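# Open top drawer of narrow three-drawer cabinet, close others

## Task

Pull the uppermost drawer of the slim cabinet that has three drawers out to its full extent and leave it open. Every other drawer in the room must end completely closed, each cabinet must stay roughly where it was, and the robot must not topple or finish leaning over.

## Robot and tools

ROBOT. A Dexmate Vega: a three-wheeled mobile base, a Z-folding torso (torso_hip_rad, torso_knee_rad, torso_waist_rad), a pan/tilt head and two 7-joint arms with two-finger grippers. It starts in the stand posture (hip 0.469, knee 1.617, waist 1.048). The chest leans forward by knee - hip - waist. Other presets: stand_high 0.78, 1.57, 0.44; lean_20 0.52, 1.05, 0.18; lean_45 0.52, 1.05, -0.26; low_lean_45 0, 0, -0.79 (fold the arms first). Arm fold, keys in arm order: left 1, 0.5, -0.6, -2.5, 0, -0.9, 0; right -1, -0.5, 0.6, -2.5, 0, 0.9, 0. Footprint about 0.70 m long, front edge 0.35 m ahead of the base origin. Nothing prevents a tip-over and a fallen robot stays down.

FRAMES. Base frame: metres, origin on the floor at the turning point (0.185 m behind the front axle), x forward, y left, z up. left_hand and right_hand are reported in it: a point between the fingers 0.033 m back from the closed tips; fingers along the hand's z, closing along its y, camera on its back (-x). The printed position can be off, more at full stretch. Odometry frame = base frame at scene start; base_odometry counts wheel turns only, heading in rad, + = left.

TOOL move. Arguments: "base", "joints", "speeds", "min_time_s", or "target" (alone or with min_time_s), plus "cameras" and "blocking". With no action it just reports state and images.
- base: an object with exactly one key, each a relative offset from where the base last measured itself: translate_m (m, -2 to 2, + forward), strafe_m (m, -2 to 2, + left; heading may drift about 0.02 rad), rotate_rad (rad, -3.2 to 3.2, + counter-clockwise seen from above). Front wheels first steer, up to about 1.1 s.
- joints: one flat object keyed by joint name, covering both arms, torso and head; each value an absolute angle in rad. Ranges: torso_hip_rad 0 to 1.57, torso_knee_rad 0 to 3.141, torso_waist_rad -1.57 to 1.57; left_shoulder_pitch_rad -3.041 to 3.041 (+ lowers the arm), left_shoulder_yaw_rad -0.423 to 1.523, left_elbow_rad -3.041 to 0.214 (0 straight, - bends up), left_wrist_pitch_rad -1.366 to 1.366 (+ tips hand down), left_wrist_yaw_rad -1.348 to 1.087; roll joints -3.041 to 3.041; grippers 0 (shut) to 0.785 per finger. Right arm mirrors: right_shoulder_pitch_rad and right_wrist_pitch_rad lower with NEGATIVE values, right_shoulder_yaw_rad -1.523 to 0.423, right_wrist_yaw_rad -1.087 to 1.348. Head: head_pan_rad -2.792 to 2.792 (+ left), head_tilt_rad and head_camera_tilt_rad about -1.48 to 1.48 (+ down; keep head_tilt_rad at 0 or below when panning).
- target: one hand's absolute pose in the base frame: side "left" or "right"; x, y, z in m (-3 to 3); pitch_deg -30 to 95 (90 fingers down, 0 level); heading_deg and roll_deg -360 to 360 (heading 0 = fingers forward, + counter-clockwise; roll default 0 = jaw level). Optional arm_speed 0.32 to 1.2 rad/s (default 0.32; above 0.6 only with line_only near objects, and push doors or drawers at the default) and line_only true to forbid an arced path. Checked against the robot only, not furniture. The base must be at rest.
- speeds: per-key top speeds for base moves: translate_m 0.04 to 0.5 m/s (default 0.3), strafe_m 0.04 to 0.3, rotate_rad 0.1 to 0.6 rad/s. min_time_s 0.1 to 8 s sets the least duration of arm and head motions.
- blocking false returns in about 0.5 s while motion continues.
wait(seconds 0 to 10) lets time pass and reports. stop brakes everything still moving. zoom_image(camera, region [x0,y0,x1,y1] pixels, up to 504x504) enlarges part of the latest image. finished_scene(scene) ends the scene; the drawers must stay as required without the robot.

CAMERAS. head_camera 896x560, left_wrist_camera and right_wrist_camera 672x420; pass names in "cameras" or ["all"].

RESULTS. base_status, joint_status, left_hand_status, right_hand_status give: done, moving, off_target (resting away from goal, maybe still pushing), contact_stop (arm pushed near full torque about 0.6 s; whole arm or torso group halts and drops targets), time_out, unfinished. Hand target results: reached (within 10 mm and 2 degrees), short (with distance; resend if "short (part of ...)"), refused with a reason. "joint command not followed" means the arm-collision check withheld it. A refused move or an unplanned stop cancels your later move/wait/finished_scene calls in the same reply. turned_by_imu above 0.03 rad after a straight or sideways drive means the base likely hit something; the base does not stop on furniture by itself. base_tilt shows lean in degrees (about 2 degree error). Joint torques and Motor temperatures are listed per arm in joint order; MOTOR HOT appears at 65 °C, and at 80 °C the arm shuts off for 30 to 60 s. A torque fault (contact torque at the load limit, e.g. wrist joints 23.5 N m) freezes that arm for 10 s.

AVOID. Hard impacts on furniture, slamming drawers, arm-to-arm contact or pressing (can end the scene), strong pulls that overload the gripper, moving cabinets, fast driving with the chest far forward, and anything that tilts or tips the robot. After a stop, back the arm off before thinking long, to spare the motors.

Each tool is called after "Emit:" by a JSON object that holds its "name" and its "arguments".

## Session

Emit:
{"name": "move", "arguments": {}}

Scene clock: 0.00 s.
Joint torques (N m): no reading
Motor temperatures (°C): left_arm=[31 31 31 26 40 35 41] | right_arm=[30 27 33 31 36 36 33]
base_odometry: x=+0.000 y=+0.000 heading=+0.000
turned_by_wheels: +0.000
turned_by_imu: +0.000
base_tilt: forward=+0.0 right=+0.8
base_status: not commanded
joint_positions: torso_hip_rad=+0.469 torso_knee_rad=+1.617 torso_waist_rad=+1.048 left_shoulder_pitch_rad=+2.217 left_shoulder_yaw_rad=-0.014 left_upper_arm_roll_rad=-0.004 left_elbow_rad=-1.080 left_forearm_roll_rad=+0.010 left_wrist_pitch_rad=-0.495 left_wrist_yaw_rad=-0.006 left_gripper_rad=+0.005 right_shoulder_pitch_rad=-2.194 right_shoulder_yaw_rad=-0.002 right_upper_arm_roll_rad=+0.006 right_elbow_rad=-1.112 right_forearm_roll_rad=+0.018 right_wrist_pitch_rad=+0.493 right_wrist_yaw_rad=-0.008 right_gripper_rad=+0.005 head_pan_rad=+0.000 head_tilt_rad=+0.000 head_camera_tilt_rad=+0.000
joint_status: not commanded
chest: x=-0.0111 y=+0.0000 z=+1.4155 quat_wxyz=(+0.999, +0.000, +0.050, +0.000) (m; base frame)
left_hand: x=+0.1501 y=+0.2220 z=+0.6144 quat_wxyz=(+0.402, -0.001, +0.915, -0.004) pitch_deg=+42.6 heading_deg=-0.5 roll_deg=-0.7 back=up (m; base frame)
right_hand: x=+0.1852 y=-0.2398 z=+0.6293 quat_wxyz=(+0.427, +0.011, +0.904, -0.007) pitch_deg=+39.4 heading_deg=-1.6 roll_deg=-0.3 back=up (m; base frame)
pictures: head_camera, left_wrist_camera, right_wrist_camera

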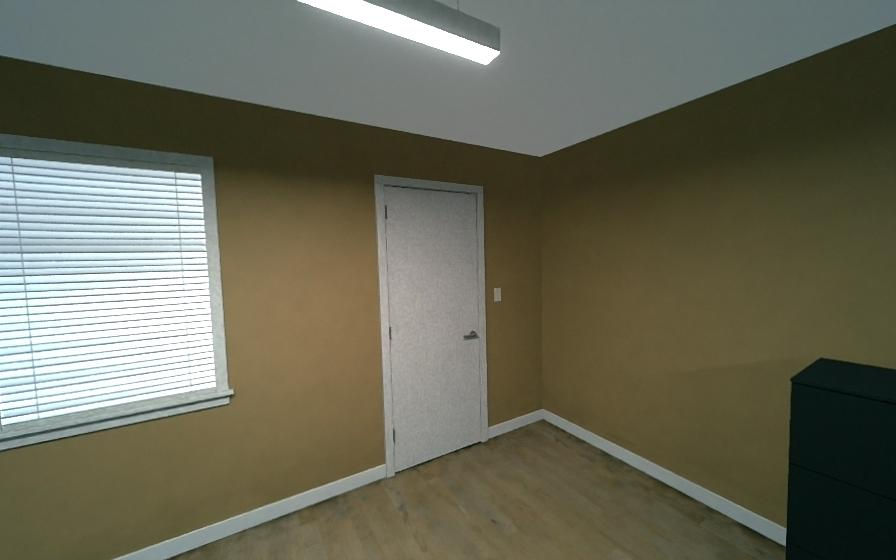

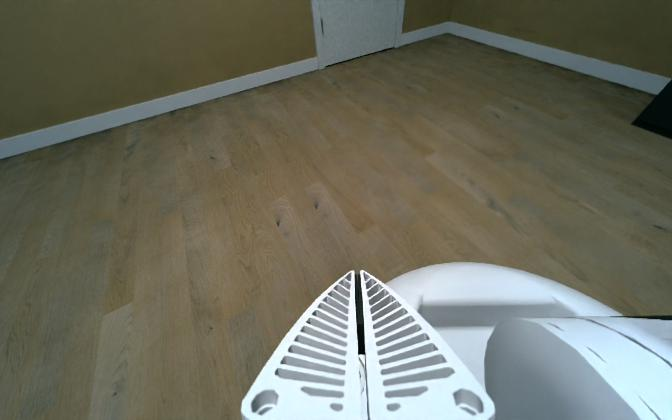

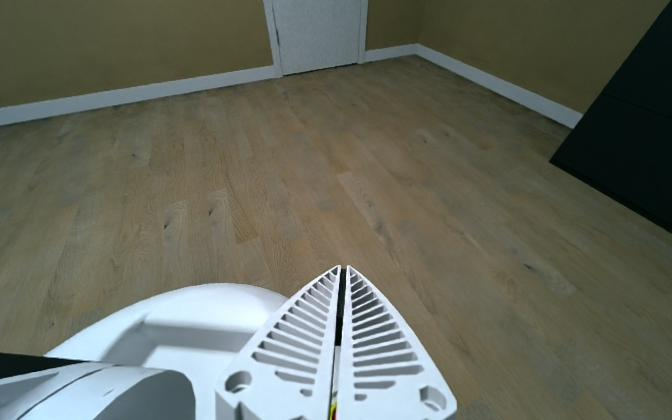

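Emit:
{"name": "move", "arguments": {"joints": {"head_pan_rad": -1.2, "head_camera_tilt_rad": 0.3}, "cameras": ["head_camera"]}}

Emit:
{"name": "move", "arguments": {"joints": {"head_pan_rad": -2.6, "head_camera_tilt_rad": 0.3}, "cameras": ["head_camera"]}}

Emit:
{"name": "move", "arguments": {"joints": {"head_pan_rad": 1.6, "head_camera_tilt_rad": 0.3}, "cameras": ["head_camera"]}}

Scene clock: 1.73 s.
Joint torques (N m): left_arm=[4.17 -0.06 -0.51 -2.11 0.17 -1.28 -0.1] | right_arm=[-5.14 -0.79 0.54 -2.14 0.1 2.29 0.03]
move: done
base_odometry: x=+0.000 y=+0.000 heading=+0.000
turned_by_wheels: +0.000
turned_by_imu: +0.000
base_tilt: forward=+0.1 right=+0.7
base_status: not commanded
joint_positions: torso_hip_rad=+0.469 torso_knee_rad=+1.617 torso_waist_rad=+1.048 left_shoulder_pitch_rad=+2.217 left_shoulder_yaw_rad=-0.014 left_upper_arm_roll_rad=-0.004 left_elbow_rad=-1.080 left_forearm_roll_rad=+0.010 left_wrist_pitch_rad=-0.495 left_wrist_yaw_rad=-0.006 left_gripper_rad=+0.005 right_shoulder_pitch_rad=-2.194 right_shoulder_yaw_rad=-0.002 right_upper_arm_roll_rad=+0.006 right_elbow_rad=-1.112 right_forearm_roll_rad=+0.018 right_wrist_pitch_rad=+0.493 right_wrist_yaw_rad=-0.008 right_gripper_rad=+0.005 head_pan_rad=-1.200 head_tilt_rad=+0.000 head_camera_tilt_rad=+0.300
joint_status: all done
chest: x=-0.0111 y=+0.0000 z=+1.4155 quat_wxyz=(+0.999, +0.000, +0.050, +0.000)
left_hand: x=+0.1501 y=+0.2220 z=+0.6144 quat_wxyz=(+0.402, -0.001, +0.915, -0.004) pitch_deg=+42.6 heading_deg=-0.5 roll_deg=-0.7 back=up
right_hand: x=+0.1852 y=-0.2398 z=+0.6293 quat_wxyz=(+0.427, +0.011, +0.904, -0.007) pitch_deg=+39.4 heading_deg=-1.6 roll_deg=-0.3 back=up

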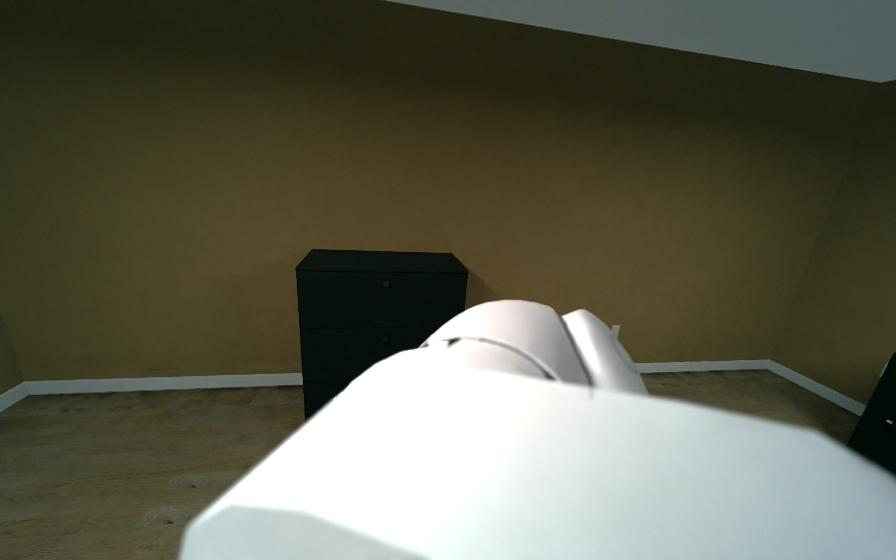

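Scene clock: 3.33 s.
Joint torques (N m): left_arm=[4.15 -0.33 -0.36 -2.22 0.16 -1.2 -0.14] | right_arm=[-5.08 -0.86 0.5 -2.15 0.12 2.33 0.07]
move: done
base_odometry: x=+0.000 y=+0.000 heading=+0.000
turned_by_wheels: +0.000
turned_by_imu: +0.000
base_tilt: forward=+0.0 right=+0.8
base_status: not commanded
joint_positions: torso_hip_rad=+0.469 torso_knee_rad=+1.617 torso_waist_rad=+1.048 left_shoulder_pitch_rad=+2.217 left_shoulder_yaw_rad=-0.014 left_upper_arm_roll_rad=-0.004 left_elbow_rad=-1.080 left_forearm_roll_rad=+0.010 left_wrist_pitch_rad=-0.495 left_wrist_yaw_rad=-0.006 left_gripper_rad=+0.005 right_shoulder_pitch_rad=-2.194 right_shoulder_yaw_rad=-0.002 right_upper_arm_roll_rad=+0.006 right_elbow_rad=-1.112 right_forearm_roll_rad=+0.018 right_wrist_pitch_rad=+0.493 right_wrist_yaw_rad=-0.008 right_gripper_rad=+0.005 head_pan_rad=-2.600 head_tilt_rad=+0.000 head_camera_tilt_rad=+0.300
joint_status: all done
chest: x=-0.0111 y=+0.0000 z=+1.4155 quat_wxyz=(+0.999, +0.000, +0.050, +0.000)
left_hand: x=+0.1501 y=+0.2220 z=+0.6144 quat_wxyz=(+0.402, -0.001, +0.915, -0.004) pitch_deg=+42.6 heading_deg=-0.5 roll_deg=-0.7 back=up
right_hand: x=+0.1852 y=-0.2398 z=+0.6293 quat_wxyz=(+0.427, +0.011, +0.904, -0.007) pitch_deg=+39.4 heading_deg=-1.6 roll_deg=-0.3 back=up

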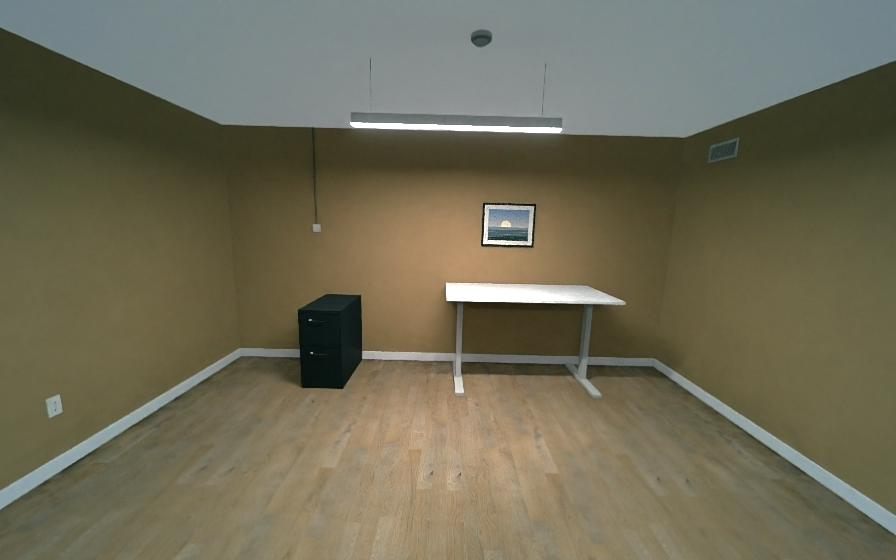

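Scene clock: 6.80 s.
Joint torques (N m): left_arm=[4.42 -0.45 -0.42 -2.37 0.16 -1.05 -0.11] | right_arm=[-5.32 -1.17 0.45 -2.15 0.11 2.2 0.08]
move: done
base_odometry: x=+0.000 y=+0.000 heading=+0.000
turned_by_wheels: +0.000
turned_by_imu: +0.000
base_tilt: forward=+0.1 right=+0.8
base_status: not commanded
joint_positions: torso_hip_rad=+0.469 torso_knee_rad=+1.617 torso_waist_rad=+1.048 left_shoulder_pitch_rad=+2.217 left_shoulder_yaw_rad=-0.014 left_upper_arm_roll_rad=-0.004 left_elbow_rad=-1.080 left_forearm_roll_rad=+0.010 left_wrist_pitch_rad=-0.495 left_wrist_yaw_rad=-0.006 left_gripper_rad=+0.005 right_shoulder_pitch_rad=-2.194 right_shoulder_yaw_rad=-0.002 right_upper_arm_roll_rad=+0.006 right_elbow_rad=-1.112 right_forearm_roll_rad=+0.018 right_wrist_pitch_rad=+0.493 right_wrist_yaw_rad=-0.008 right_gripper_rad=+0.005 head_pan_rad=+1.600 head_tilt_rad=+0.000 head_camera_tilt_rad=+0.300
joint_status: all done
chest: x=-0.0111 y=+0.0000 z=+1.4155 quat_wxyz=(+0.999, +0.000, +0.050, +0.000)
left_hand: x=+0.1501 y=+0.2220 z=+0.6144 quat_wxyz=(+0.402, -0.001, +0.915, -0.004) pitch_deg=+42.6 heading_deg=-0.5 roll_deg=-0.7 back=up
right_hand: x=+0.1852 y=-0.2398 z=+0.6293 quat_wxyz=(+0.427, +0.011, +0.904, -0.007) pitch_deg=+39.4 heading_deg=-1.6 roll_deg=-0.3 back=up

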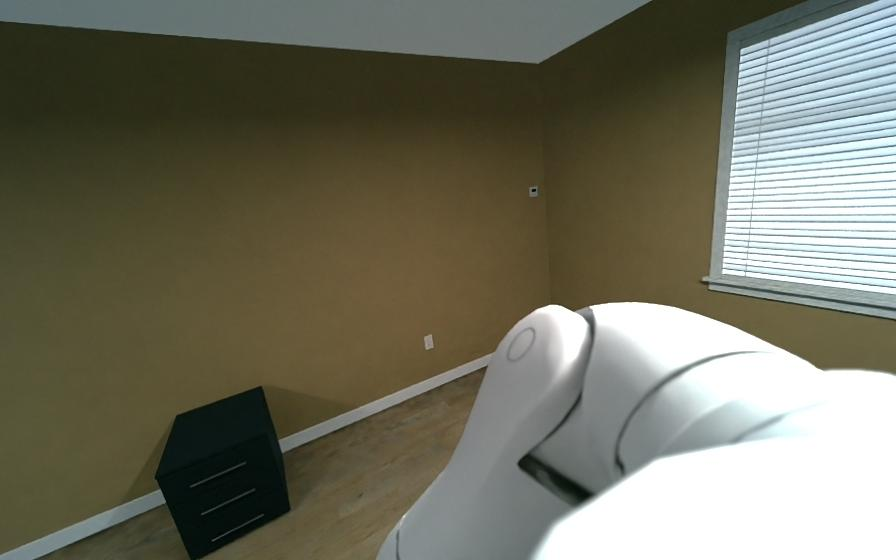

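Emit:
{"name": "zoom_image", "arguments": {"camera": "head_camera", "region": [100, 360, 400, 560]}}

Scaled by 1.680 from the camera's image (finer frame: 960x600).

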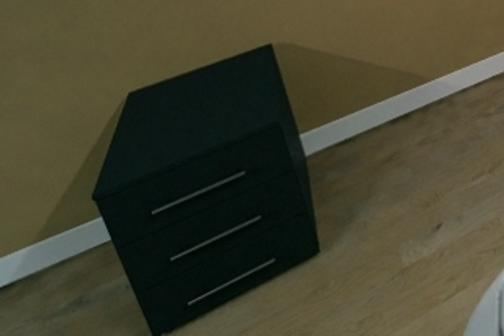

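Emit:
{"name": "move", "arguments": {"base": {"rotate_rad": 2.15}, "joints": {"head_pan_rad": 0, "head_camera_tilt_rad": 0.6}, "cameras": ["head_camera", "left_wrist_camera", "right_wrist_camera"]}}

Scene clock: 12.50 s.
Joint torques (N m): left_arm=[4.88 -0.39 -0.37 -2.3 0.13 -1.11 -0.14] | right_arm=[-4.91 -0.43 0.25 -1.85 0.13 2.17 0.1]
move: done
base_odometry: x=+0.003 y=-0.001 heading=+2.157
turned_by_wheels: +2.157
turned_by_imu: +2.145
base_tilt: forward=+0.0 right=+0.9
base_status: done
joint_positions: torso_hip_rad=+0.469 torso_knee_rad=+1.617 torso_waist_rad=+1.048 left_shoulder_pitch_rad=+2.217 left_shoulder_yaw_rad=-0.014 left_upper_arm_roll_rad=-0.004 left_elbow_rad=-1.080 left_forearm_roll_rad=+0.010 left_wrist_pitch_rad=-0.495 left_wrist_yaw_rad=-0.006 left_gripper_rad=+0.005 right_shoulder_pitch_rad=-2.194 right_shoulder_yaw_rad=-0.002 right_upper_arm_roll_rad=+0.006 right_elbow_rad=-1.112 right_forearm_roll_rad=+0.018 right_wrist_pitch_rad=+0.493 right_wrist_yaw_rad=-0.008 right_gripper_rad=+0.005 head_pan_rad=+0.000 head_tilt_rad=+0.000 head_camera_tilt_rad=+0.600
joint_status: all done
chest: x=-0.0111 y=+0.0000 z=+1.4155 quat_wxyz=(+0.999, +0.000, +0.050, +0.000)
left_hand: x=+0.1501 y=+0.2220 z=+0.6144 quat_wxyz=(+0.402, -0.001, +0.915, -0.004) pitch_deg=+42.6 heading_deg=-0.5 roll_deg=-0.7 back=up
right_hand: x=+0.1852 y=-0.2398 z=+0.6293 quat_wxyz=(+0.427, +0.011, +0.904, -0.007) pitch_deg=+39.4 heading_deg=-1.6 roll_deg=-0.3 back=up

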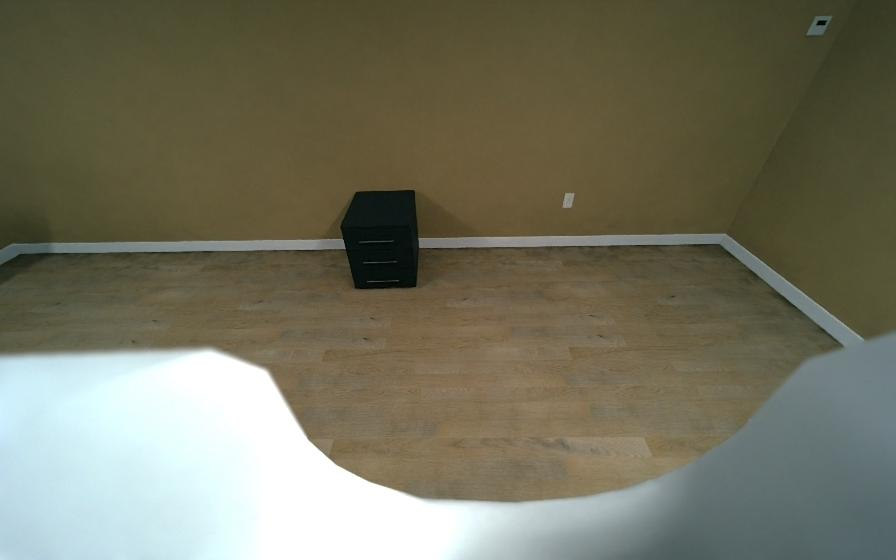

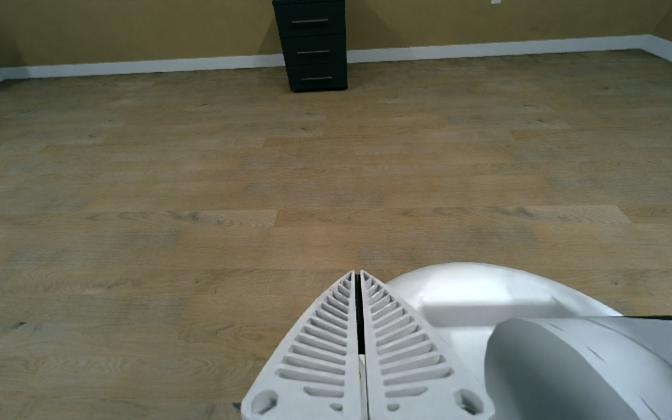

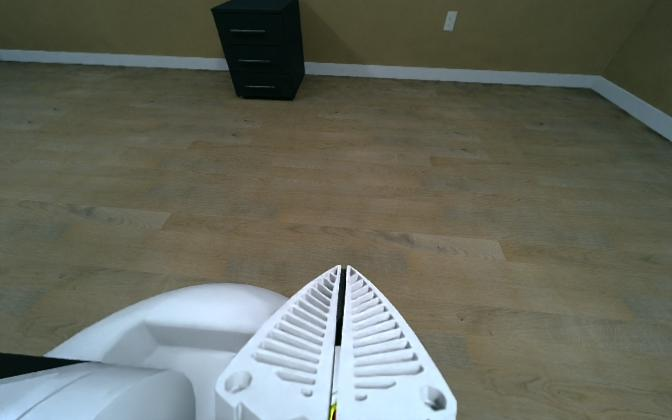

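Emit:
{"name": "move", "arguments": {"base": {"translate_m": 0.7}, "cameras": ["head_camera"]}}

Emit:
{"name": "move", "arguments": {"base": {"strafe_m": 0.3}, "joints": {"left_gripper_rad": 0.5}, "cameras": ["head_camera", "left_wrist_camera"]}}

Scene clock: 17.40 s.
Joint torques (N m): left_arm=[4.48 -0.24 -0.61 -1.89 0.17 -1.4 -0.05] | right_arm=[-5.1 -0.47 0.27 -1.91 0.19 2.33 0.1]
move: done
base_odometry: x=-0.385 y=+0.582 heading=+2.157
turned_by_wheels: +0.001
turned_by_imu: +0.000
base_tilt: forward=+0.0 right=+0.8
base_status: done
joint_positions: torso_hip_rad=+0.469 torso_knee_rad=+1.617 torso_waist_rad=+1.048 left_shoulder_pitch_rad=+2.217 left_shoulder_yaw_rad=-0.014 left_upper_arm_roll_rad=-0.004 left_elbow_rad=-1.080 left_forearm_roll_rad=+0.010 left_wrist_pitch_rad=-0.495 left_wrist_yaw_rad=-0.006 left_gripper_rad=+0.005 right_shoulder_pitch_rad=-2.194 right_shoulder_yaw_rad=-0.002 right_upper_arm_roll_rad=+0.006 right_elbow_rad=-1.112 right_forearm_roll_rad=+0.018 right_wrist_pitch_rad=+0.493 right_wrist_yaw_rad=-0.008 right_gripper_rad=+0.005 head_pan_rad=+0.000 head_tilt_rad=+0.000 head_camera_tilt_rad=+0.600
joint_status: not commanded
chest: x=-0.0111 y=+0.0000 z=+1.4155 quat_wxyz=(+0.999, +0.000, +0.050, +0.000)
left_hand: x=+0.1501 y=+0.2220 z=+0.6143 quat_wxyz=(+0.402, -0.001, +0.916, -0.004) pitch_deg=+42.6 heading_deg=-0.5 roll_deg=-0.7 back=up
right_hand: x=+0.1852 y=-0.2398 z=+0.6293 quat_wxyz=(+0.427, +0.011, +0.904, -0.007) pitch_deg=+39.4 heading_deg=-1.6 roll_deg=-0.3 back=up

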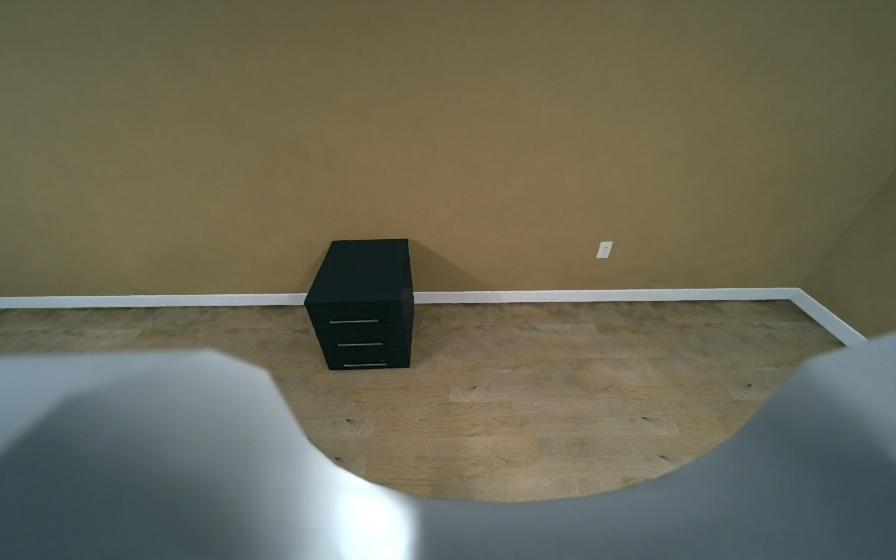

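Scene clock: 21.03 s.
Joint torques (N m): left_arm=[4.51 -0.22 -0.67 -1.79 0.19 -1.69 0.02] | right_arm=[-4.57 -0.61 0.29 -2.04 0.13 2.5 0.09]
move: done
base_odometry: x=-0.634 y=+0.416 heading=+2.162
turned_by_wheels: +0.005
turned_by_imu: +0.003
base_tilt: forward=+0.0 right=+0.7
base_status: done
joint_positions: torso_hip_rad=+0.469 torso_knee_rad=+1.617 torso_waist_rad=+1.048 left_shoulder_pitch_rad=+2.217 left_shoulder_yaw_rad=-0.014 left_upper_arm_roll_rad=-0.004 left_elbow_rad=-1.080 left_forearm_roll_rad=+0.010 left_wrist_pitch_rad=-0.495 left_wrist_yaw_rad=-0.006 left_gripper_rad=+0.500 right_shoulder_pitch_rad=-2.194 right_shoulder_yaw_rad=-0.002 right_upper_arm_roll_rad=+0.006 right_elbow_rad=-1.112 right_forearm_roll_rad=+0.018 right_wrist_pitch_rad=+0.493 right_wrist_yaw_rad=-0.008 right_gripper_rad=+0.005 head_pan_rad=+0.000 head_tilt_rad=+0.000 head_camera_tilt_rad=+0.600
joint_status: all done
chest: x=-0.0111 y=+0.0000 z=+1.4155 quat_wxyz=(+0.999, +0.000, +0.050, +0.000)
left_hand: x=+0.1501 y=+0.2220 z=+0.6144 quat_wxyz=(+0.402, -0.001, +0.915, -0.004) pitch_deg=+42.6 heading_deg=-0.5 roll_deg=-0.7 back=up
right_hand: x=+0.1852 y=-0.2398 z=+0.6293 quat_wxyz=(+0.427, +0.011, +0.904, -0.007) pitch_deg=+39.4 heading_deg=-1.6 roll_deg=-0.3 back=up

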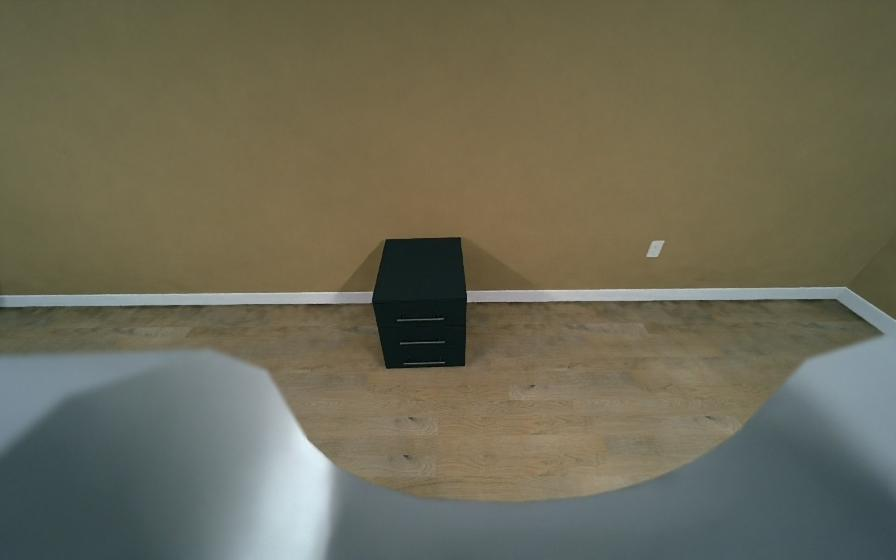

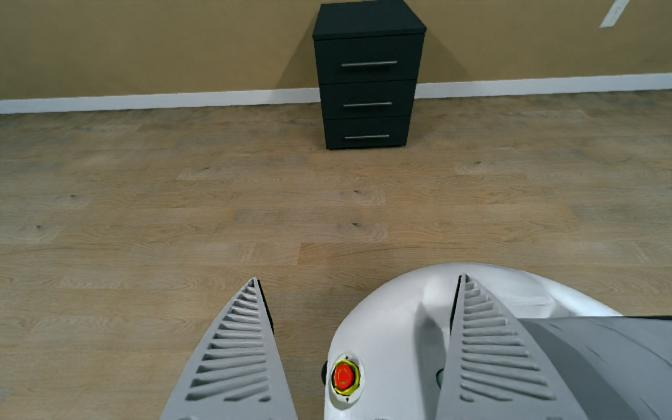

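Emit:
{"name": "move", "arguments": {"joints": {"torso_hip_rad": 0.52, "torso_knee_rad": 1.05, "torso_waist_rad": 0.18}, "cameras": ["head_camera", "left_wrist_camera"]}}

Scene clock: 26.63 s.
Joint torques (N m): left_arm=[11.56 -0.6 -0.66 -0.15 0.25 -1.26 0.05] | right_arm=[-10.9 -1.27 0.46 -0.19 0.2 1.93 0.14]
move: done
base_odometry: x=-0.634 y=+0.416 heading=+2.162
turned_by_wheels: +0.000
turned_by_imu: +0.000
base_tilt: forward=-0.1 right=+0.7
base_status: not commanded
joint_positions: torso_hip_rad=+0.520 torso_knee_rad=+1.050 torso_waist_rad=+0.180 left_shoulder_pitch_rad=+2.217 left_shoulder_yaw_rad=-0.014 left_upper_arm_roll_rad=-0.004 left_elbow_rad=-1.080 left_forearm_roll_rad=+0.010 left_wrist_pitch_rad=-0.495 left_wrist_yaw_rad=-0.006 left_gripper_rad=+0.500 right_shoulder_pitch_rad=-2.194 right_shoulder_yaw_rad=-0.002 right_upper_arm_roll_rad=+0.006 right_elbow_rad=-1.112 right_forearm_roll_rad=+0.018 right_wrist_pitch_rad=+0.493 right_wrist_yaw_rad=-0.008 right_gripper_rad=+0.005 head_pan_rad=+0.000 head_tilt_rad=+0.000 head_camera_tilt_rad=+0.600
joint_status: all done
chest: x=-0.1368 y=+0.0000 z=+1.2996 quat_wxyz=(+0.985, +0.000, +0.174, +0.000)
left_hand: x=-0.1787 y=+0.2220 z=+0.4834 quat_wxyz=(+0.285, -0.002, +0.959, -0.004) pitch_deg=+56.9 heading_deg=-0.7 roll_deg=-0.9 back=up
right_hand: x=-0.1411 y=-0.2398 z=+0.4893 quat_wxyz=(+0.311, +0.010, +0.950, -0.008) pitch_deg=+53.7 heading_deg=-2.1 roll_deg=-0.9 back=up

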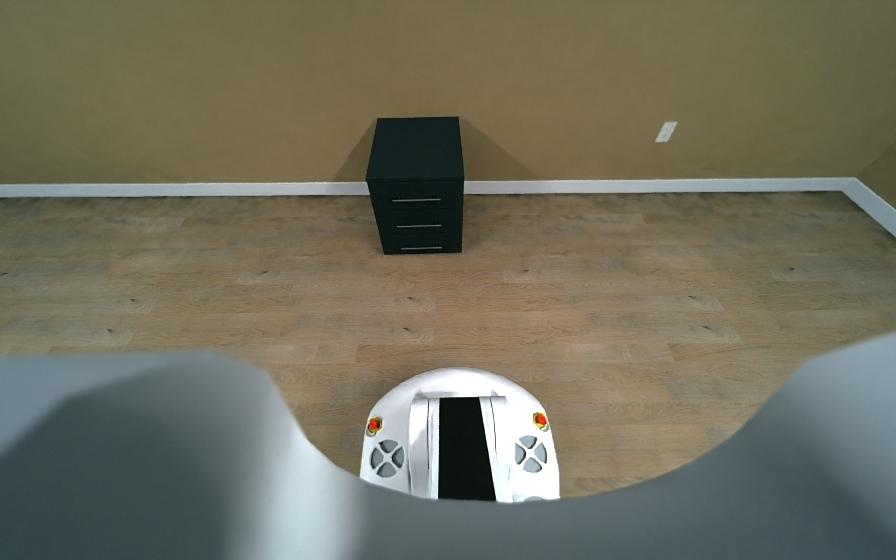

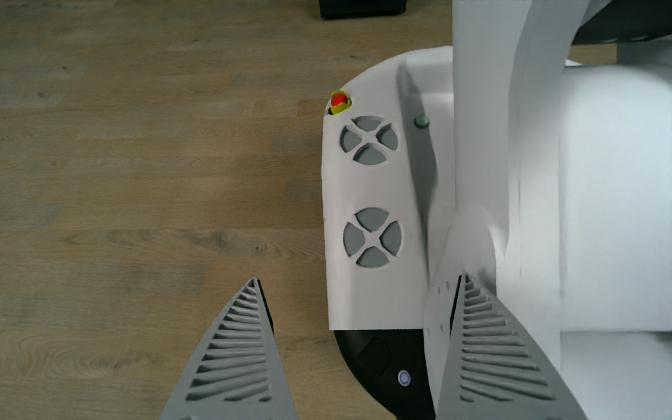

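Emit:
{"name": "move", "arguments": {"joints": {"torso_hip_rad": 0.52, "torso_knee_rad": 1.05, "torso_waist_rad": -0.26, "head_camera_tilt_rad": 0.2}, "cameras": []}}

Emit:
{"name": "move", "arguments": {"target": {"side": "left", "x": 0.6, "y": 0.16, "z": 0.5, "pitch_deg": 15, "heading_deg": 0, "roll_deg": 90}, "cameras": ["head_camera", "left_wrist_camera"]}}

Scene clock: 29.97 s.
Joint torques (N m): left_arm=[20.06 -1.23 -0.69 2.68 0.22 -0.67 0.1] | right_arm=[-19.88 -1.06 0.35 2.54 0.19 1.27 0.06]
move: done
base_odometry: x=-0.634 y=+0.416 heading=+2.162
turned_by_wheels: +0.000
turned_by_imu: +0.000
base_tilt: forward=+0.0 right=+0.7
base_status: not commanded
joint_positions: torso_hip_rad=+0.520 torso_knee_rad=+1.050 torso_waist_rad=-0.260 left_shoulder_pitch_rad=+2.217 left_shoulder_yaw_rad=-0.014 left_upper_arm_roll_rad=-0.004 left_elbow_rad=-1.080 left_forearm_roll_rad=+0.010 left_wrist_pitch_rad=-0.495 left_wrist_yaw_rad=-0.006 left_gripper_rad=+0.500 right_shoulder_pitch_rad=-2.194 right_shoulder_yaw_rad=-0.002 right_upper_arm_roll_rad=+0.006 right_elbow_rad=-1.112 right_forearm_roll_rad=+0.018 right_wrist_pitch_rad=+0.493 right_wrist_yaw_rad=-0.008 right_gripper_rad=+0.005 head_pan_rad=+0.000 head_tilt_rad=+0.000 head_camera_tilt_rad=+0.200
joint_status: all done
chest: x=+0.0406 y=+0.0000 z=+1.2164 quat_wxyz=(+0.923, +0.000, +0.385, +0.000)
left_hand: x=-0.3448 y=+0.2220 z=+0.4958 quat_wxyz=(+0.069, -0.003, +0.998, -0.003) pitch_deg=+82.1 heading_deg=-2.6 roll_deg=-2.9
right_hand: x=-0.3083 y=-0.2398 z=+0.4851 quat_wxyz=(+0.096, +0.008, +0.995, -0.010) pitch_deg=+78.9 heading_deg=-6.6 roll_deg=-5.7

Scene clock: 30.27 s.
Joint torques (N m): left_arm=[20.18 -1.18 -0.67 2.72 0.23 -0.75 0.12] | right_arm=[-19.98 -1.1 0.29 2.49 0.18 1.3 0.06]
move: refused
base_odometry: x=-0.634 y=+0.416 heading=+2.162
turned_by_wheels: +0.000
turned_by_imu: +0.000
base_tilt: forward=+0.0 right=+0.6
base_status: not commanded
joint_positions: torso_hip_rad=+0.520 torso_knee_rad=+1.050 torso_waist_rad=-0.260 left_shoulder_pitch_rad=+2.217 left_shoulder_yaw_rad=-0.014 left_upper_arm_roll_rad=-0.004 left_elbow_rad=-1.080 left_forearm_roll_rad=+0.010 left_wrist_pitch_rad=-0.495 left_wrist_yaw_rad=-0.006 left_gripper_rad=+0.500 right_shoulder_pitch_rad=-2.194 right_shoulder_yaw_rad=-0.002 right_upper_arm_roll_rad=+0.006 right_elbow_rad=-1.112 right_forearm_roll_rad=+0.018 right_wrist_pitch_rad=+0.493 right_wrist_yaw_rad=-0.008 right_gripper_rad=+0.005 head_pan_rad=+0.000 head_tilt_rad=+0.000 head_camera_tilt_rad=+0.200
joint_status: not commanded
chest: x=+0.0406 y=+0.0000 z=+1.2164 quat_wxyz=(+0.923, +0.000, +0.385, +0.000)
left_hand: x=-0.3448 y=+0.2220 z=+0.4958 quat_wxyz=(+0.069, -0.003, +0.998, -0.003) pitch_deg=+82.1 heading_deg=-2.6 roll_deg=-2.9
left_hand_status: refused: no posture of the arm gets there (out of reach): the closest leaves the hand 2.5 cm and 0 deg from the pose. Nothing moved.
right_hand: x=-0.3083 y=-0.2398 z=+0.4851 quat_wxyz=(+0.096, +0.008, +0.995, -0.010) pitch_deg=+78.9 heading_deg=-6.6 roll_deg=-5.7

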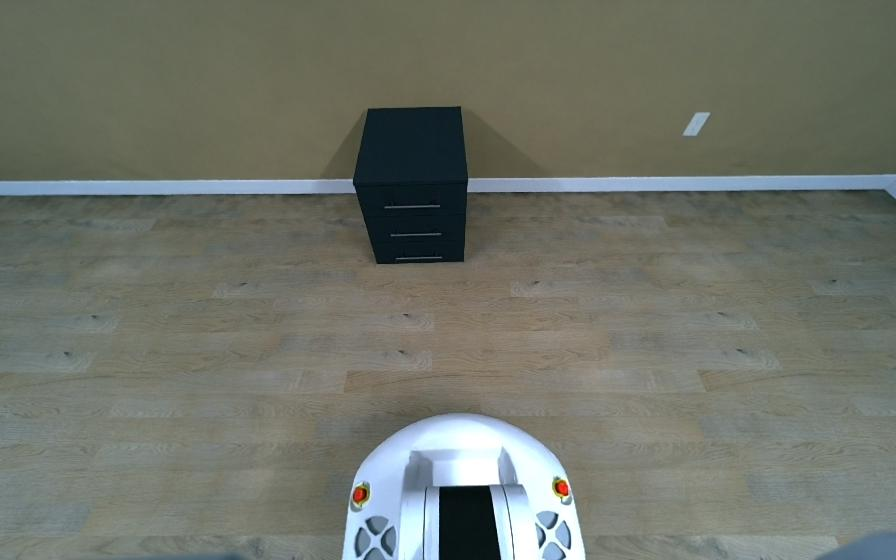

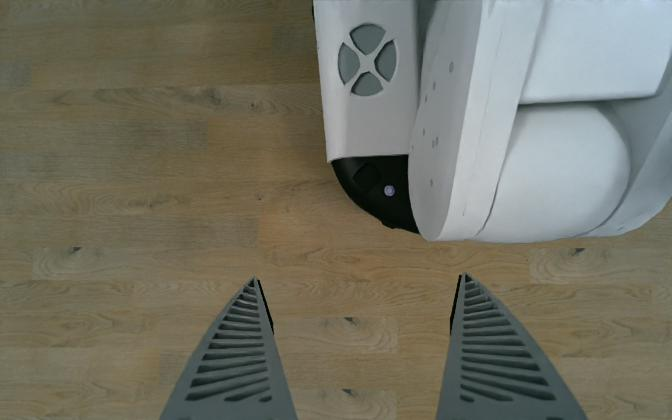

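Emit:
{"name": "move", "arguments": {"target": {"side": "left", "x": 0.52, "y": 0.15, "z": 0.5, "pitch_deg": 20, "heading_deg": 0, "roll_deg": 90, "arm_speed": 0.6}, "cameras": ["head_camera", "left_wrist_camera"]}}

Scene clock: 31.00 s.
Joint torques (N m): left_arm=[20.25 -1.37 -0.66 2.7 0.24 -0.76 0.15] | right_arm=[-19.7 -0.84 0.33 2.48 0.19 1.33 0.04]
move: refused
base_odometry: x=-0.634 y=+0.416 heading=+2.162
turned_by_wheels: +0.000
turned_by_imu: +0.000
base_tilt: forward=+0.0 right=+0.7
base_status: not commanded
joint_positions: torso_hip_rad=+0.520 torso_knee_rad=+1.050 torso_waist_rad=-0.260 left_shoulder_pitch_rad=+2.217 left_shoulder_yaw_rad=-0.014 left_upper_arm_roll_rad=-0.004 left_elbow_rad=-1.080 left_forearm_roll_rad=+0.010 left_wrist_pitch_rad=-0.495 left_wrist_yaw_rad=-0.006 left_gripper_rad=+0.500 right_shoulder_pitch_rad=-2.194 right_shoulder_yaw_rad=-0.002 right_upper_arm_roll_rad=+0.006 right_elbow_rad=-1.112 right_forearm_roll_rad=+0.018 right_wrist_pitch_rad=+0.493 right_wrist_yaw_rad=-0.008 right_gripper_rad=+0.005 head_pan_rad=+0.000 head_tilt_rad=+0.000 head_camera_tilt_rad=+0.200
joint_status: not commanded
chest: x=+0.0406 y=+0.0000 z=+1.2164 quat_wxyz=(+0.923, +0.000, +0.385, +0.000)
left_hand: x=-0.3448 y=+0.2220 z=+0.4958 quat_wxyz=(+0.069, -0.003, +0.998, -0.003) pitch_deg=+82.1 heading_deg=-2.6 roll_deg=-2.9
left_hand_status: refused: the best posture that gets there brings the left wrist within 1.3 cm of the torso (limit 2.6). Nothing moved.
right_hand: x=-0.3083 y=-0.2398 z=+0.4851 quat_wxyz=(+0.096, +0.008, +0.995, -0.010) pitch_deg=+78.9 heading_deg=-6.6 roll_deg=-5.7

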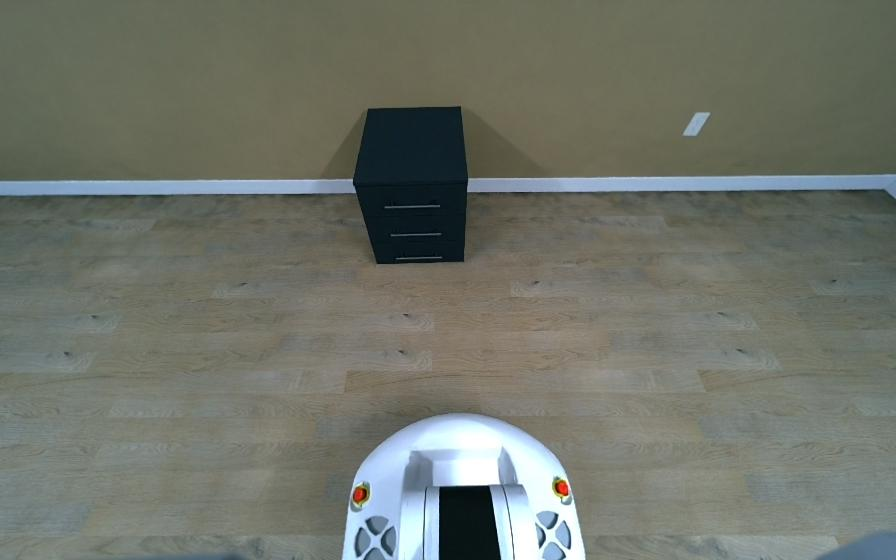

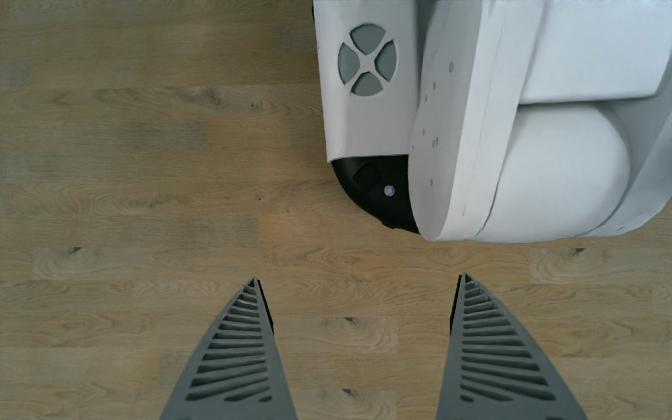

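Emit:
{"name": "move", "arguments": {"target": {"side": "left", "x": 0.54, "y": 0.24, "z": 0.5, "pitch_deg": 20, "heading_deg": 0, "roll_deg": 90, "arm_speed": 0.6}, "cameras": ["left_wrist_camera"]}}

Scene clock: 31.43 s.
Joint torques (N m): left_arm=[20.58 -1.34 -0.67 2.75 0.21 -0.79 0.13] | right_arm=[-20.01 -0.99 0.29 2.36 0.15 1.39 0.03]
move: refused
base_odometry: x=-0.634 y=+0.416 heading=+2.162
turned_by_wheels: +0.000
turned_by_imu: +0.000
base_tilt: forward=+0.0 right=+0.7
base_status: not commanded
joint_positions: torso_hip_rad=+0.520 torso_knee_rad=+1.050 torso_waist_rad=-0.260 left_shoulder_pitch_rad=+2.217 left_shoulder_yaw_rad=-0.014 left_upper_arm_roll_rad=-0.004 left_elbow_rad=-1.080 left_forearm_roll_rad=+0.010 left_wrist_pitch_rad=-0.495 left_wrist_yaw_rad=-0.006 left_gripper_rad=+0.500 right_shoulder_pitch_rad=-2.194 right_shoulder_yaw_rad=-0.002 right_upper_arm_roll_rad=+0.006 right_elbow_rad=-1.112 right_forearm_roll_rad=+0.018 right_wrist_pitch_rad=+0.493 right_wrist_yaw_rad=-0.008 right_gripper_rad=+0.005 head_pan_rad=+0.000 head_tilt_rad=+0.000 head_camera_tilt_rad=+0.200
joint_status: not commanded
chest: x=+0.0406 y=+0.0000 z=+1.2164 quat_wxyz=(+0.923, +0.000, +0.385, +0.000)
left_hand: x=-0.3448 y=+0.2220 z=+0.4958 quat_wxyz=(+0.069, -0.003, +0.998, -0.003) pitch_deg=+82.1 heading_deg=-2.6 roll_deg=-2.9
left_hand_status: refused: neither the straight line nor an arc passes: the way is over 45 cm, too long for a line; the best arc brings the left finger within 1.9 cm of the torso (limit 2.0). Nothing moved.
right_hand: x=-0.3083 y=-0.2398 z=+0.4851 quat_wxyz=(+0.096, +0.008, +0.995, -0.010) pitch_deg=+78.9 heading_deg=-6.6 roll_deg=-5.7

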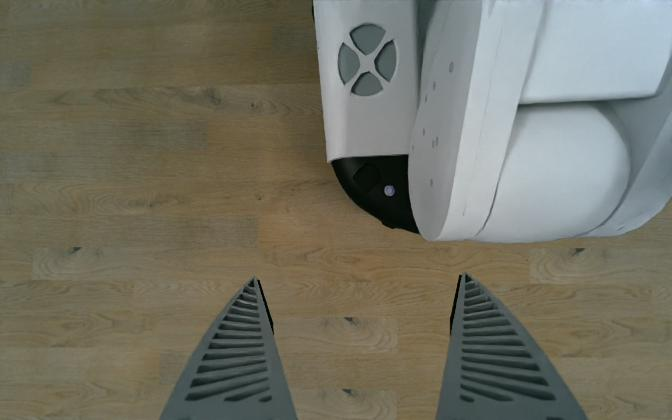

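Emit:
{"name": "move", "arguments": {"target": {"side": "left", "x": 0.4, "y": 0.42, "z": 0.6, "pitch_deg": 20, "heading_deg": 0, "roll_deg": 90, "arm_speed": 0.6}, "cameras": []}}

Emit:
{"name": "move", "arguments": {"target": {"side": "left", "x": 0.54, "y": 0.24, "z": 0.5, "pitch_deg": 20, "heading_deg": 0, "roll_deg": 90, "arm_speed": 0.6}, "cameras": ["left_wrist_camera"]}}

Scene clock: 32.07 s.
Joint torques (N m): left_arm=[20.61 -1.46 -0.71 2.78 0.21 -0.9 0.13] | right_arm=[-19.74 -0.77 0.28 2.34 0.17 1.38 0.02]
move: refused
base_odometry: x=-0.634 y=+0.416 heading=+2.162
turned_by_wheels: +0.000
turned_by_imu: +0.000
base_tilt: forward=+0.0 right=+0.7
base_status: not commanded
joint_positions: torso_hip_rad=+0.520 torso_knee_rad=+1.050 torso_waist_rad=-0.260 left_shoulder_pitch_rad=+2.217 left_shoulder_yaw_rad=-0.014 left_upper_arm_roll_rad=-0.004 left_elbow_rad=-1.080 left_forearm_roll_rad=+0.010 left_wrist_pitch_rad=-0.495 left_wrist_yaw_rad=-0.006 left_gripper_rad=+0.500 right_shoulder_pitch_rad=-2.194 right_shoulder_yaw_rad=-0.002 right_upper_arm_roll_rad=+0.006 right_elbow_rad=-1.112 right_forearm_roll_rad=+0.018 right_wrist_pitch_rad=+0.493 right_wrist_yaw_rad=-0.008 right_gripper_rad=+0.005 head_pan_rad=+0.000 head_tilt_rad=+0.000 head_camera_tilt_rad=+0.200
joint_status: not commanded
chest: x=+0.0406 y=+0.0000 z=+1.2164 quat_wxyz=(+0.923, +0.000, +0.385, +0.000)
left_hand: x=-0.3448 y=+0.2220 z=+0.4958 quat_wxyz=(+0.069, -0.003, +0.998, -0.003) pitch_deg=+82.1 heading_deg=-2.6 roll_deg=-2.9
left_hand_status: refused: at this speed the way brings the left finger within 2.0 cm of the base (limit 2.2). Nothing moved. This way passes at up to 0.4 rad/s: ask that, or move clear first.
right_hand: x=-0.3083 y=-0.2398 z=+0.4851 quat_wxyz=(+0.096, +0.008, +0.995, -0.010) pitch_deg=+78.9 heading_deg=-6.6 roll_deg=-5.7

not run: a stop that you did not command came earlier in this reply.

Emit:
{"name": "move", "arguments": {"target": {"side": "left", "x": 0.4, "y": 0.42, "z": 0.6, "pitch_deg": 20, "heading_deg": 0, "roll_deg": 90, "arm_speed": 0.4}, "cameras": []}}

Emit:
{"name": "move", "arguments": {"target": {"side": "left", "x": 0.54, "y": 0.24, "z": 0.5, "pitch_deg": 20, "heading_deg": 0, "roll_deg": 90, "arm_speed": 0.6}, "cameras": ["left_wrist_camera", "head_camera"]}}

Scene clock: 39.63 s.
Joint torques (N m): left_arm=[-5.01 7.9 -4.02 -3.29 0.12 -0.18 -1.08] | right_arm=[-20 -1.4 0.29 2.19 0.17 1.04 -0.06]
move: done
base_odometry: x=-0.634 y=+0.416 heading=+2.162
turned_by_wheels: +0.000
turned_by_imu: +0.000
base_tilt: forward=+0.0 right=+0.8
base_status: not commanded
joint_positions: torso_hip_rad=+0.520 torso_knee_rad=+1.050 torso_waist_rad=-0.260 left_shoulder_pitch_rad=+1.530 left_shoulder_yaw_rad=+0.667 left_upper_arm_roll_rad=+0.079 left_elbow_rad=-1.485 left_forearm_roll_rad=-2.240 left_wrist_pitch_rad=-0.010 left_wrist_yaw_rad=-0.513 left_gripper_rad=+0.500 right_shoulder_pitch_rad=-2.194 right_shoulder_yaw_rad=-0.002 right_upper_arm_roll_rad=+0.006 right_elbow_rad=-1.112 right_forearm_roll_rad=+0.018 right_wrist_pitch_rad=+0.493 right_wrist_yaw_rad=-0.008 right_gripper_rad=+0.005 head_pan_rad=+0.000 head_tilt_rad=+0.000 head_camera_tilt_rad=+0.200
joint_status: not commanded
chest: x=+0.0406 y=+0.0000 z=+1.2164 quat_wxyz=(+0.923, +0.000, +0.385, +0.000)
left_hand: x=+0.3987 y=+0.4199 z=+0.5988 quat_wxyz=(+0.405, -0.579, +0.581, -0.404) pitch_deg=+20.2 heading_deg=+0.0 roll_deg=-89.8
left_hand_status: reached (checked arc [a long move; over the whole arc the hand travels 0.84 m to end 0.78 m from its start, up to 0.14 m off the straight line; left_forearm_roll_rad turns most, 2.25 rad; on the way or at its end the hand turns up to 105 deg from its attitude at the start], planned for 6.0 s): 2 mm and 0.2 deg off.
right_hand: x=-0.3083 y=-0.2398 z=+0.4851 quat_wxyz=(+0.096, +0.008, +0.995, -0.010) pitch_deg=+78.9 heading_deg=-6.6 roll_deg=-5.7

Scene clock: 42.80 s.
Joint torques (N m): left_arm=[-15.22 -1.59 0.09 -2.88 0.89 -0.73 -1.09] | right_arm=[-20.05 -1.4 0.11 2.17 0.15 1.05 -0.1]
move: done
base_odometry: x=-0.634 y=+0.416 heading=+2.162
turned_by_wheels: +0.000
turned_by_imu: +0.000
base_tilt: forward=+0.1 right=+0.7
base_status: not commanded
joint_positions: torso_hip_rad=+0.520 torso_knee_rad=+1.050 torso_waist_rad=-0.260 left_shoulder_pitch_rad=+0.868 left_shoulder_yaw_rad=+0.225 left_upper_arm_roll_rad=+0.449 left_elbow_rad=-0.824 left_forearm_roll_rad=-2.046 left_wrist_pitch_rad=-0.160 left_wrist_yaw_rad=-0.575 left_gripper_rad=+0.500 right_shoulder_pitch_rad=-2.194 right_shoulder_yaw_rad=-0.002 right_upper_arm_roll_rad=+0.006 right_elbow_rad=-1.112 right_forearm_roll_rad=+0.018 right_wrist_pitch_rad=+0.493 right_wrist_yaw_rad=-0.008 right_gripper_rad=+0.005 head_pan_rad=+0.000 head_tilt_rad=+0.000 head_camera_tilt_rad=+0.200
joint_status: not commanded
chest: x=+0.0406 y=+0.0000 z=+1.2164 quat_wxyz=(+0.923, +0.000, +0.385, +0.000)
left_hand: x=+0.5392 y=+0.2411 z=+0.4999 quat_wxyz=(+0.406, -0.580, +0.579, -0.405) pitch_deg=+20.0 heading_deg=+0.0 roll_deg=+90.0
left_hand_status: reached (straight line, planned for 1.7 s): 1 mm and 0.1 deg off.
right_hand: x=-0.3083 y=-0.2398 z=+0.4851 quat_wxyz=(+0.096, +0.008, +0.995, -0.010) pitch_deg=+78.9 heading_deg=-6.6 roll_deg=-5.7
pictures: head_camera, left_wrist_camera

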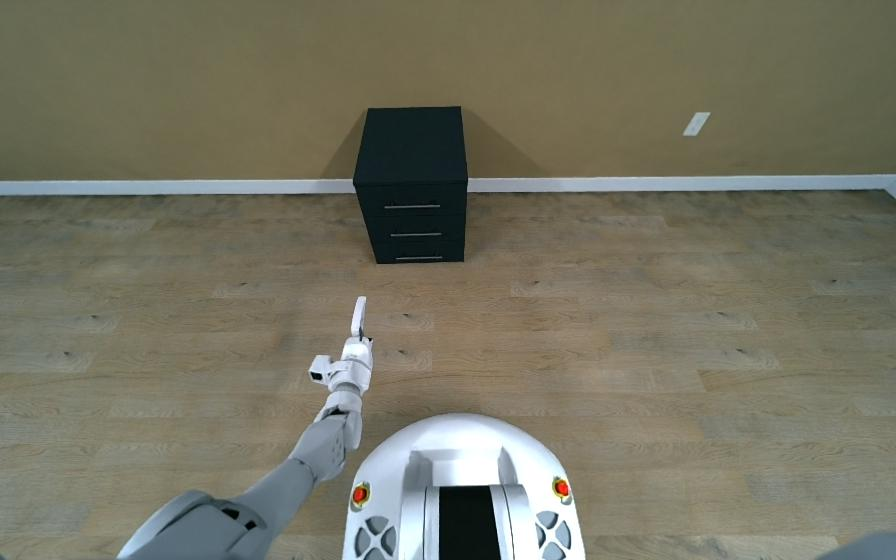

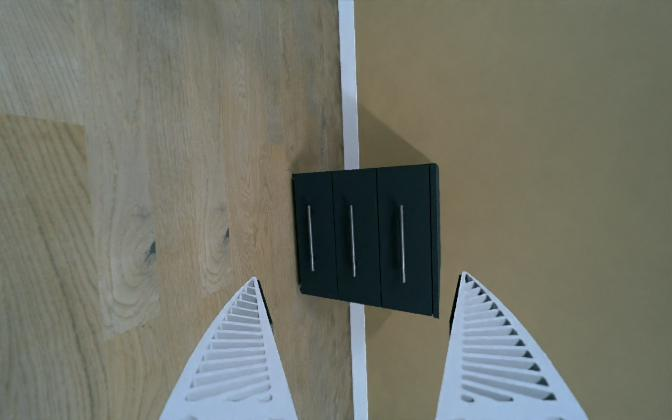

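Emit:
{"name": "move", "arguments": {"base": {"translate_m": 0.45}, "joints": {"left_gripper_rad": 0.25}, "cameras": []}}

Emit:
{"name": "move", "arguments": {"base": {"strafe_m": -0.1}, "cameras": []}}

Emit:
{"name": "move", "arguments": {"target": {"side": "left", "x": 0.54, "y": 0.24, "z": 0.46, "pitch_deg": 15, "heading_deg": 0, "roll_deg": 90}, "cameras": ["left_wrist_camera", "head_camera"]}}

Scene clock: 47.27 s.
Joint torques (N m): left_arm=[-13.4 -1.68 -0.1 -2.93 0.9 -0.71 -1.16] | right_arm=[-20 -1.95 0.15 2.33 0.19 0.8 -0.11]
move: done
base_odometry: x=-0.886 y=+0.789 heading=+2.162
turned_by_wheels: -0.001
turned_by_imu: +0.000
base_tilt: forward=+0.1 right=+0.8
base_status: done
joint_positions: torso_hip_rad=+0.520 torso_knee_rad=+1.050 torso_waist_rad=-0.260 left_shoulder_pitch_rad=+0.865 left_shoulder_yaw_rad=+0.223 left_upper_arm_roll_rad=+0.450 left_elbow_rad=-0.820 left_forearm_roll_rad=-2.046 left_wrist_pitch_rad=-0.160 left_wrist_yaw_rad=-0.576 left_gripper_rad=+0.250 right_shoulder_pitch_rad=-2.194 right_shoulder_yaw_rad=-0.002 right_upper_arm_roll_rad=+0.006 right_elbow_rad=-1.112 right_forearm_roll_rad=+0.018 right_wrist_pitch_rad=+0.493 right_wrist_yaw_rad=-0.008 right_gripper_rad=+0.005 head_pan_rad=+0.000 head_tilt_rad=+0.000 head_camera_tilt_rad=+0.200
joint_status: all done
chest: x=+0.0407 y=+0.0000 z=+1.2164 quat_wxyz=(+0.923, +0.000, +0.385, +0.000)
left_hand: x=+0.5398 y=+0.2402 z=+0.4998 quat_wxyz=(+0.405, -0.579, +0.579, -0.405) pitch_deg=+20.0 heading_deg=+0.0 roll_deg=-90.0
right_hand: x=-0.3083 y=-0.2398 z=+0.4851 quat_wxyz=(+0.096, +0.008, +0.995, -0.010) pitch_deg=+78.9 heading_deg=-6.6 roll_deg=-5.7

Scene clock: 49.93 s.
Joint torques (N m): left_arm=[-13.89 -0.35 -0.6 -3.06 0.8 -0.37 -1.17] | right_arm=[-19.99 -1.8 0.2 2.13 0.19 0.96 -0.11]
move: done
base_odometry: x=-0.803 y=+0.844 heading=+2.160
turned_by_wheels: -0.002
turned_by_imu: -0.006
base_tilt: forward=+0.0 right=+0.8
base_status: done
joint_positions: torso_hip_rad=+0.520 torso_knee_rad=+1.050 torso_waist_rad=-0.260 left_shoulder_pitch_rad=+0.865 left_shoulder_yaw_rad=+0.223 left_upper_arm_roll_rad=+0.450 left_elbow_rad=-0.820 left_forearm_roll_rad=-2.046 left_wrist_pitch_rad=-0.160 left_wrist_yaw_rad=-0.576 left_gripper_rad=+0.250 right_shoulder_pitch_rad=-2.194 right_shoulder_yaw_rad=-0.002 right_upper_arm_roll_rad=+0.006 right_elbow_rad=-1.112 right_forearm_roll_rad=+0.018 right_wrist_pitch_rad=+0.493 right_wrist_yaw_rad=-0.008 right_gripper_rad=+0.005 head_pan_rad=+0.000 head_tilt_rad=+0.000 head_camera_tilt_rad=+0.200
joint_status: not commanded
chest: x=+0.0407 y=+0.0000 z=+1.2164 quat_wxyz=(+0.923, +0.000, +0.385, +0.000)
left_hand: x=+0.5398 y=+0.2401 z=+0.4998 quat_wxyz=(+0.405, -0.579, +0.579, -0.405) pitch_deg=+20.0 heading_deg=+0.0 roll_deg=-90.0
right_hand: x=-0.3083 y=-0.2398 z=+0.4851 quat_wxyz=(+0.096, +0.008, +0.995, -0.010) pitch_deg=+78.9 heading_deg=-6.6 roll_deg=-5.7

Scene clock: 50.23 s.
Joint torques (N m): left_arm=[-13.71 -0.1 -0.6 -3 0.79 -0.29 -1.15] | right_arm=[-20.04 -1.59 0.16 2.1 0.18 0.93 -0.09]
move: refused
base_odometry: x=-0.803 y=+0.844 heading=+2.160
turned_by_wheels: +0.000
turned_by_imu: +0.000
base_tilt: forward=+0.0 right=+0.7
base_status: not commanded
joint_positions: torso_hip_rad=+0.520 torso_knee_rad=+1.050 torso_waist_rad=-0.260 left_shoulder_pitch_rad=+0.865 left_shoulder_yaw_rad=+0.223 left_upper_arm_roll_rad=+0.450 left_elbow_rad=-0.820 left_forearm_roll_rad=-2.046 left_wrist_pitch_rad=-0.160 left_wrist_yaw_rad=-0.576 left_gripper_rad=+0.250 right_shoulder_pitch_rad=-2.194 right_shoulder_yaw_rad=-0.002 right_upper_arm_roll_rad=+0.006 right_elbow_rad=-1.112 right_forearm_roll_rad=+0.018 right_wrist_pitch_rad=+0.493 right_wrist_yaw_rad=-0.008 right_gripper_rad=+0.005 head_pan_rad=+0.000 head_tilt_rad=+0.000 head_camera_tilt_rad=+0.200
joint_status: not commanded
chest: x=+0.0407 y=+0.0000 z=+1.2164 quat_wxyz=(+0.923, +0.000, +0.385, +0.000)
left_hand: x=+0.5398 y=+0.2401 z=+0.4998 quat_wxyz=(+0.405, -0.579, +0.579, -0.405) pitch_deg=+20.0 heading_deg=+0.0 roll_deg=-90.0
left_hand_status: refused: no posture of the arm gets there (out of reach): the closest leaves the hand 3.8 cm and 1 deg from the pose. Nothing moved.
right_hand: x=-0.3083 y=-0.2398 z=+0.4851 quat_wxyz=(+0.096, +0.008, +0.995, -0.010) pitch_deg=+78.9 heading_deg=-6.6 roll_deg=-5.7
pictures: head_camera, left_wrist_camera

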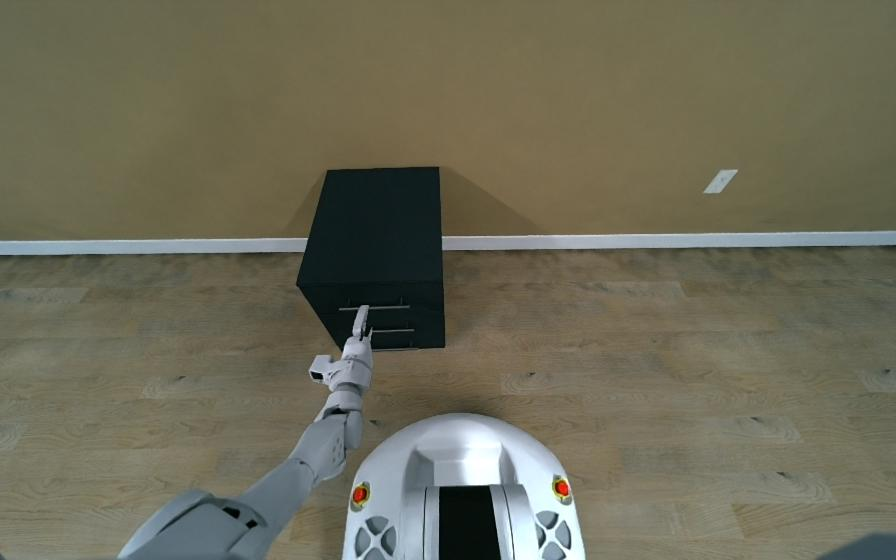

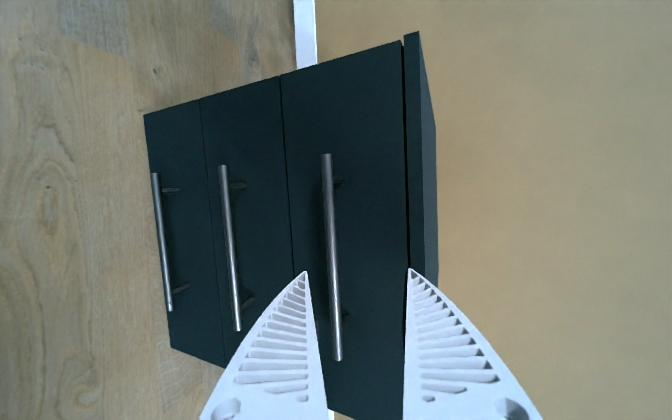

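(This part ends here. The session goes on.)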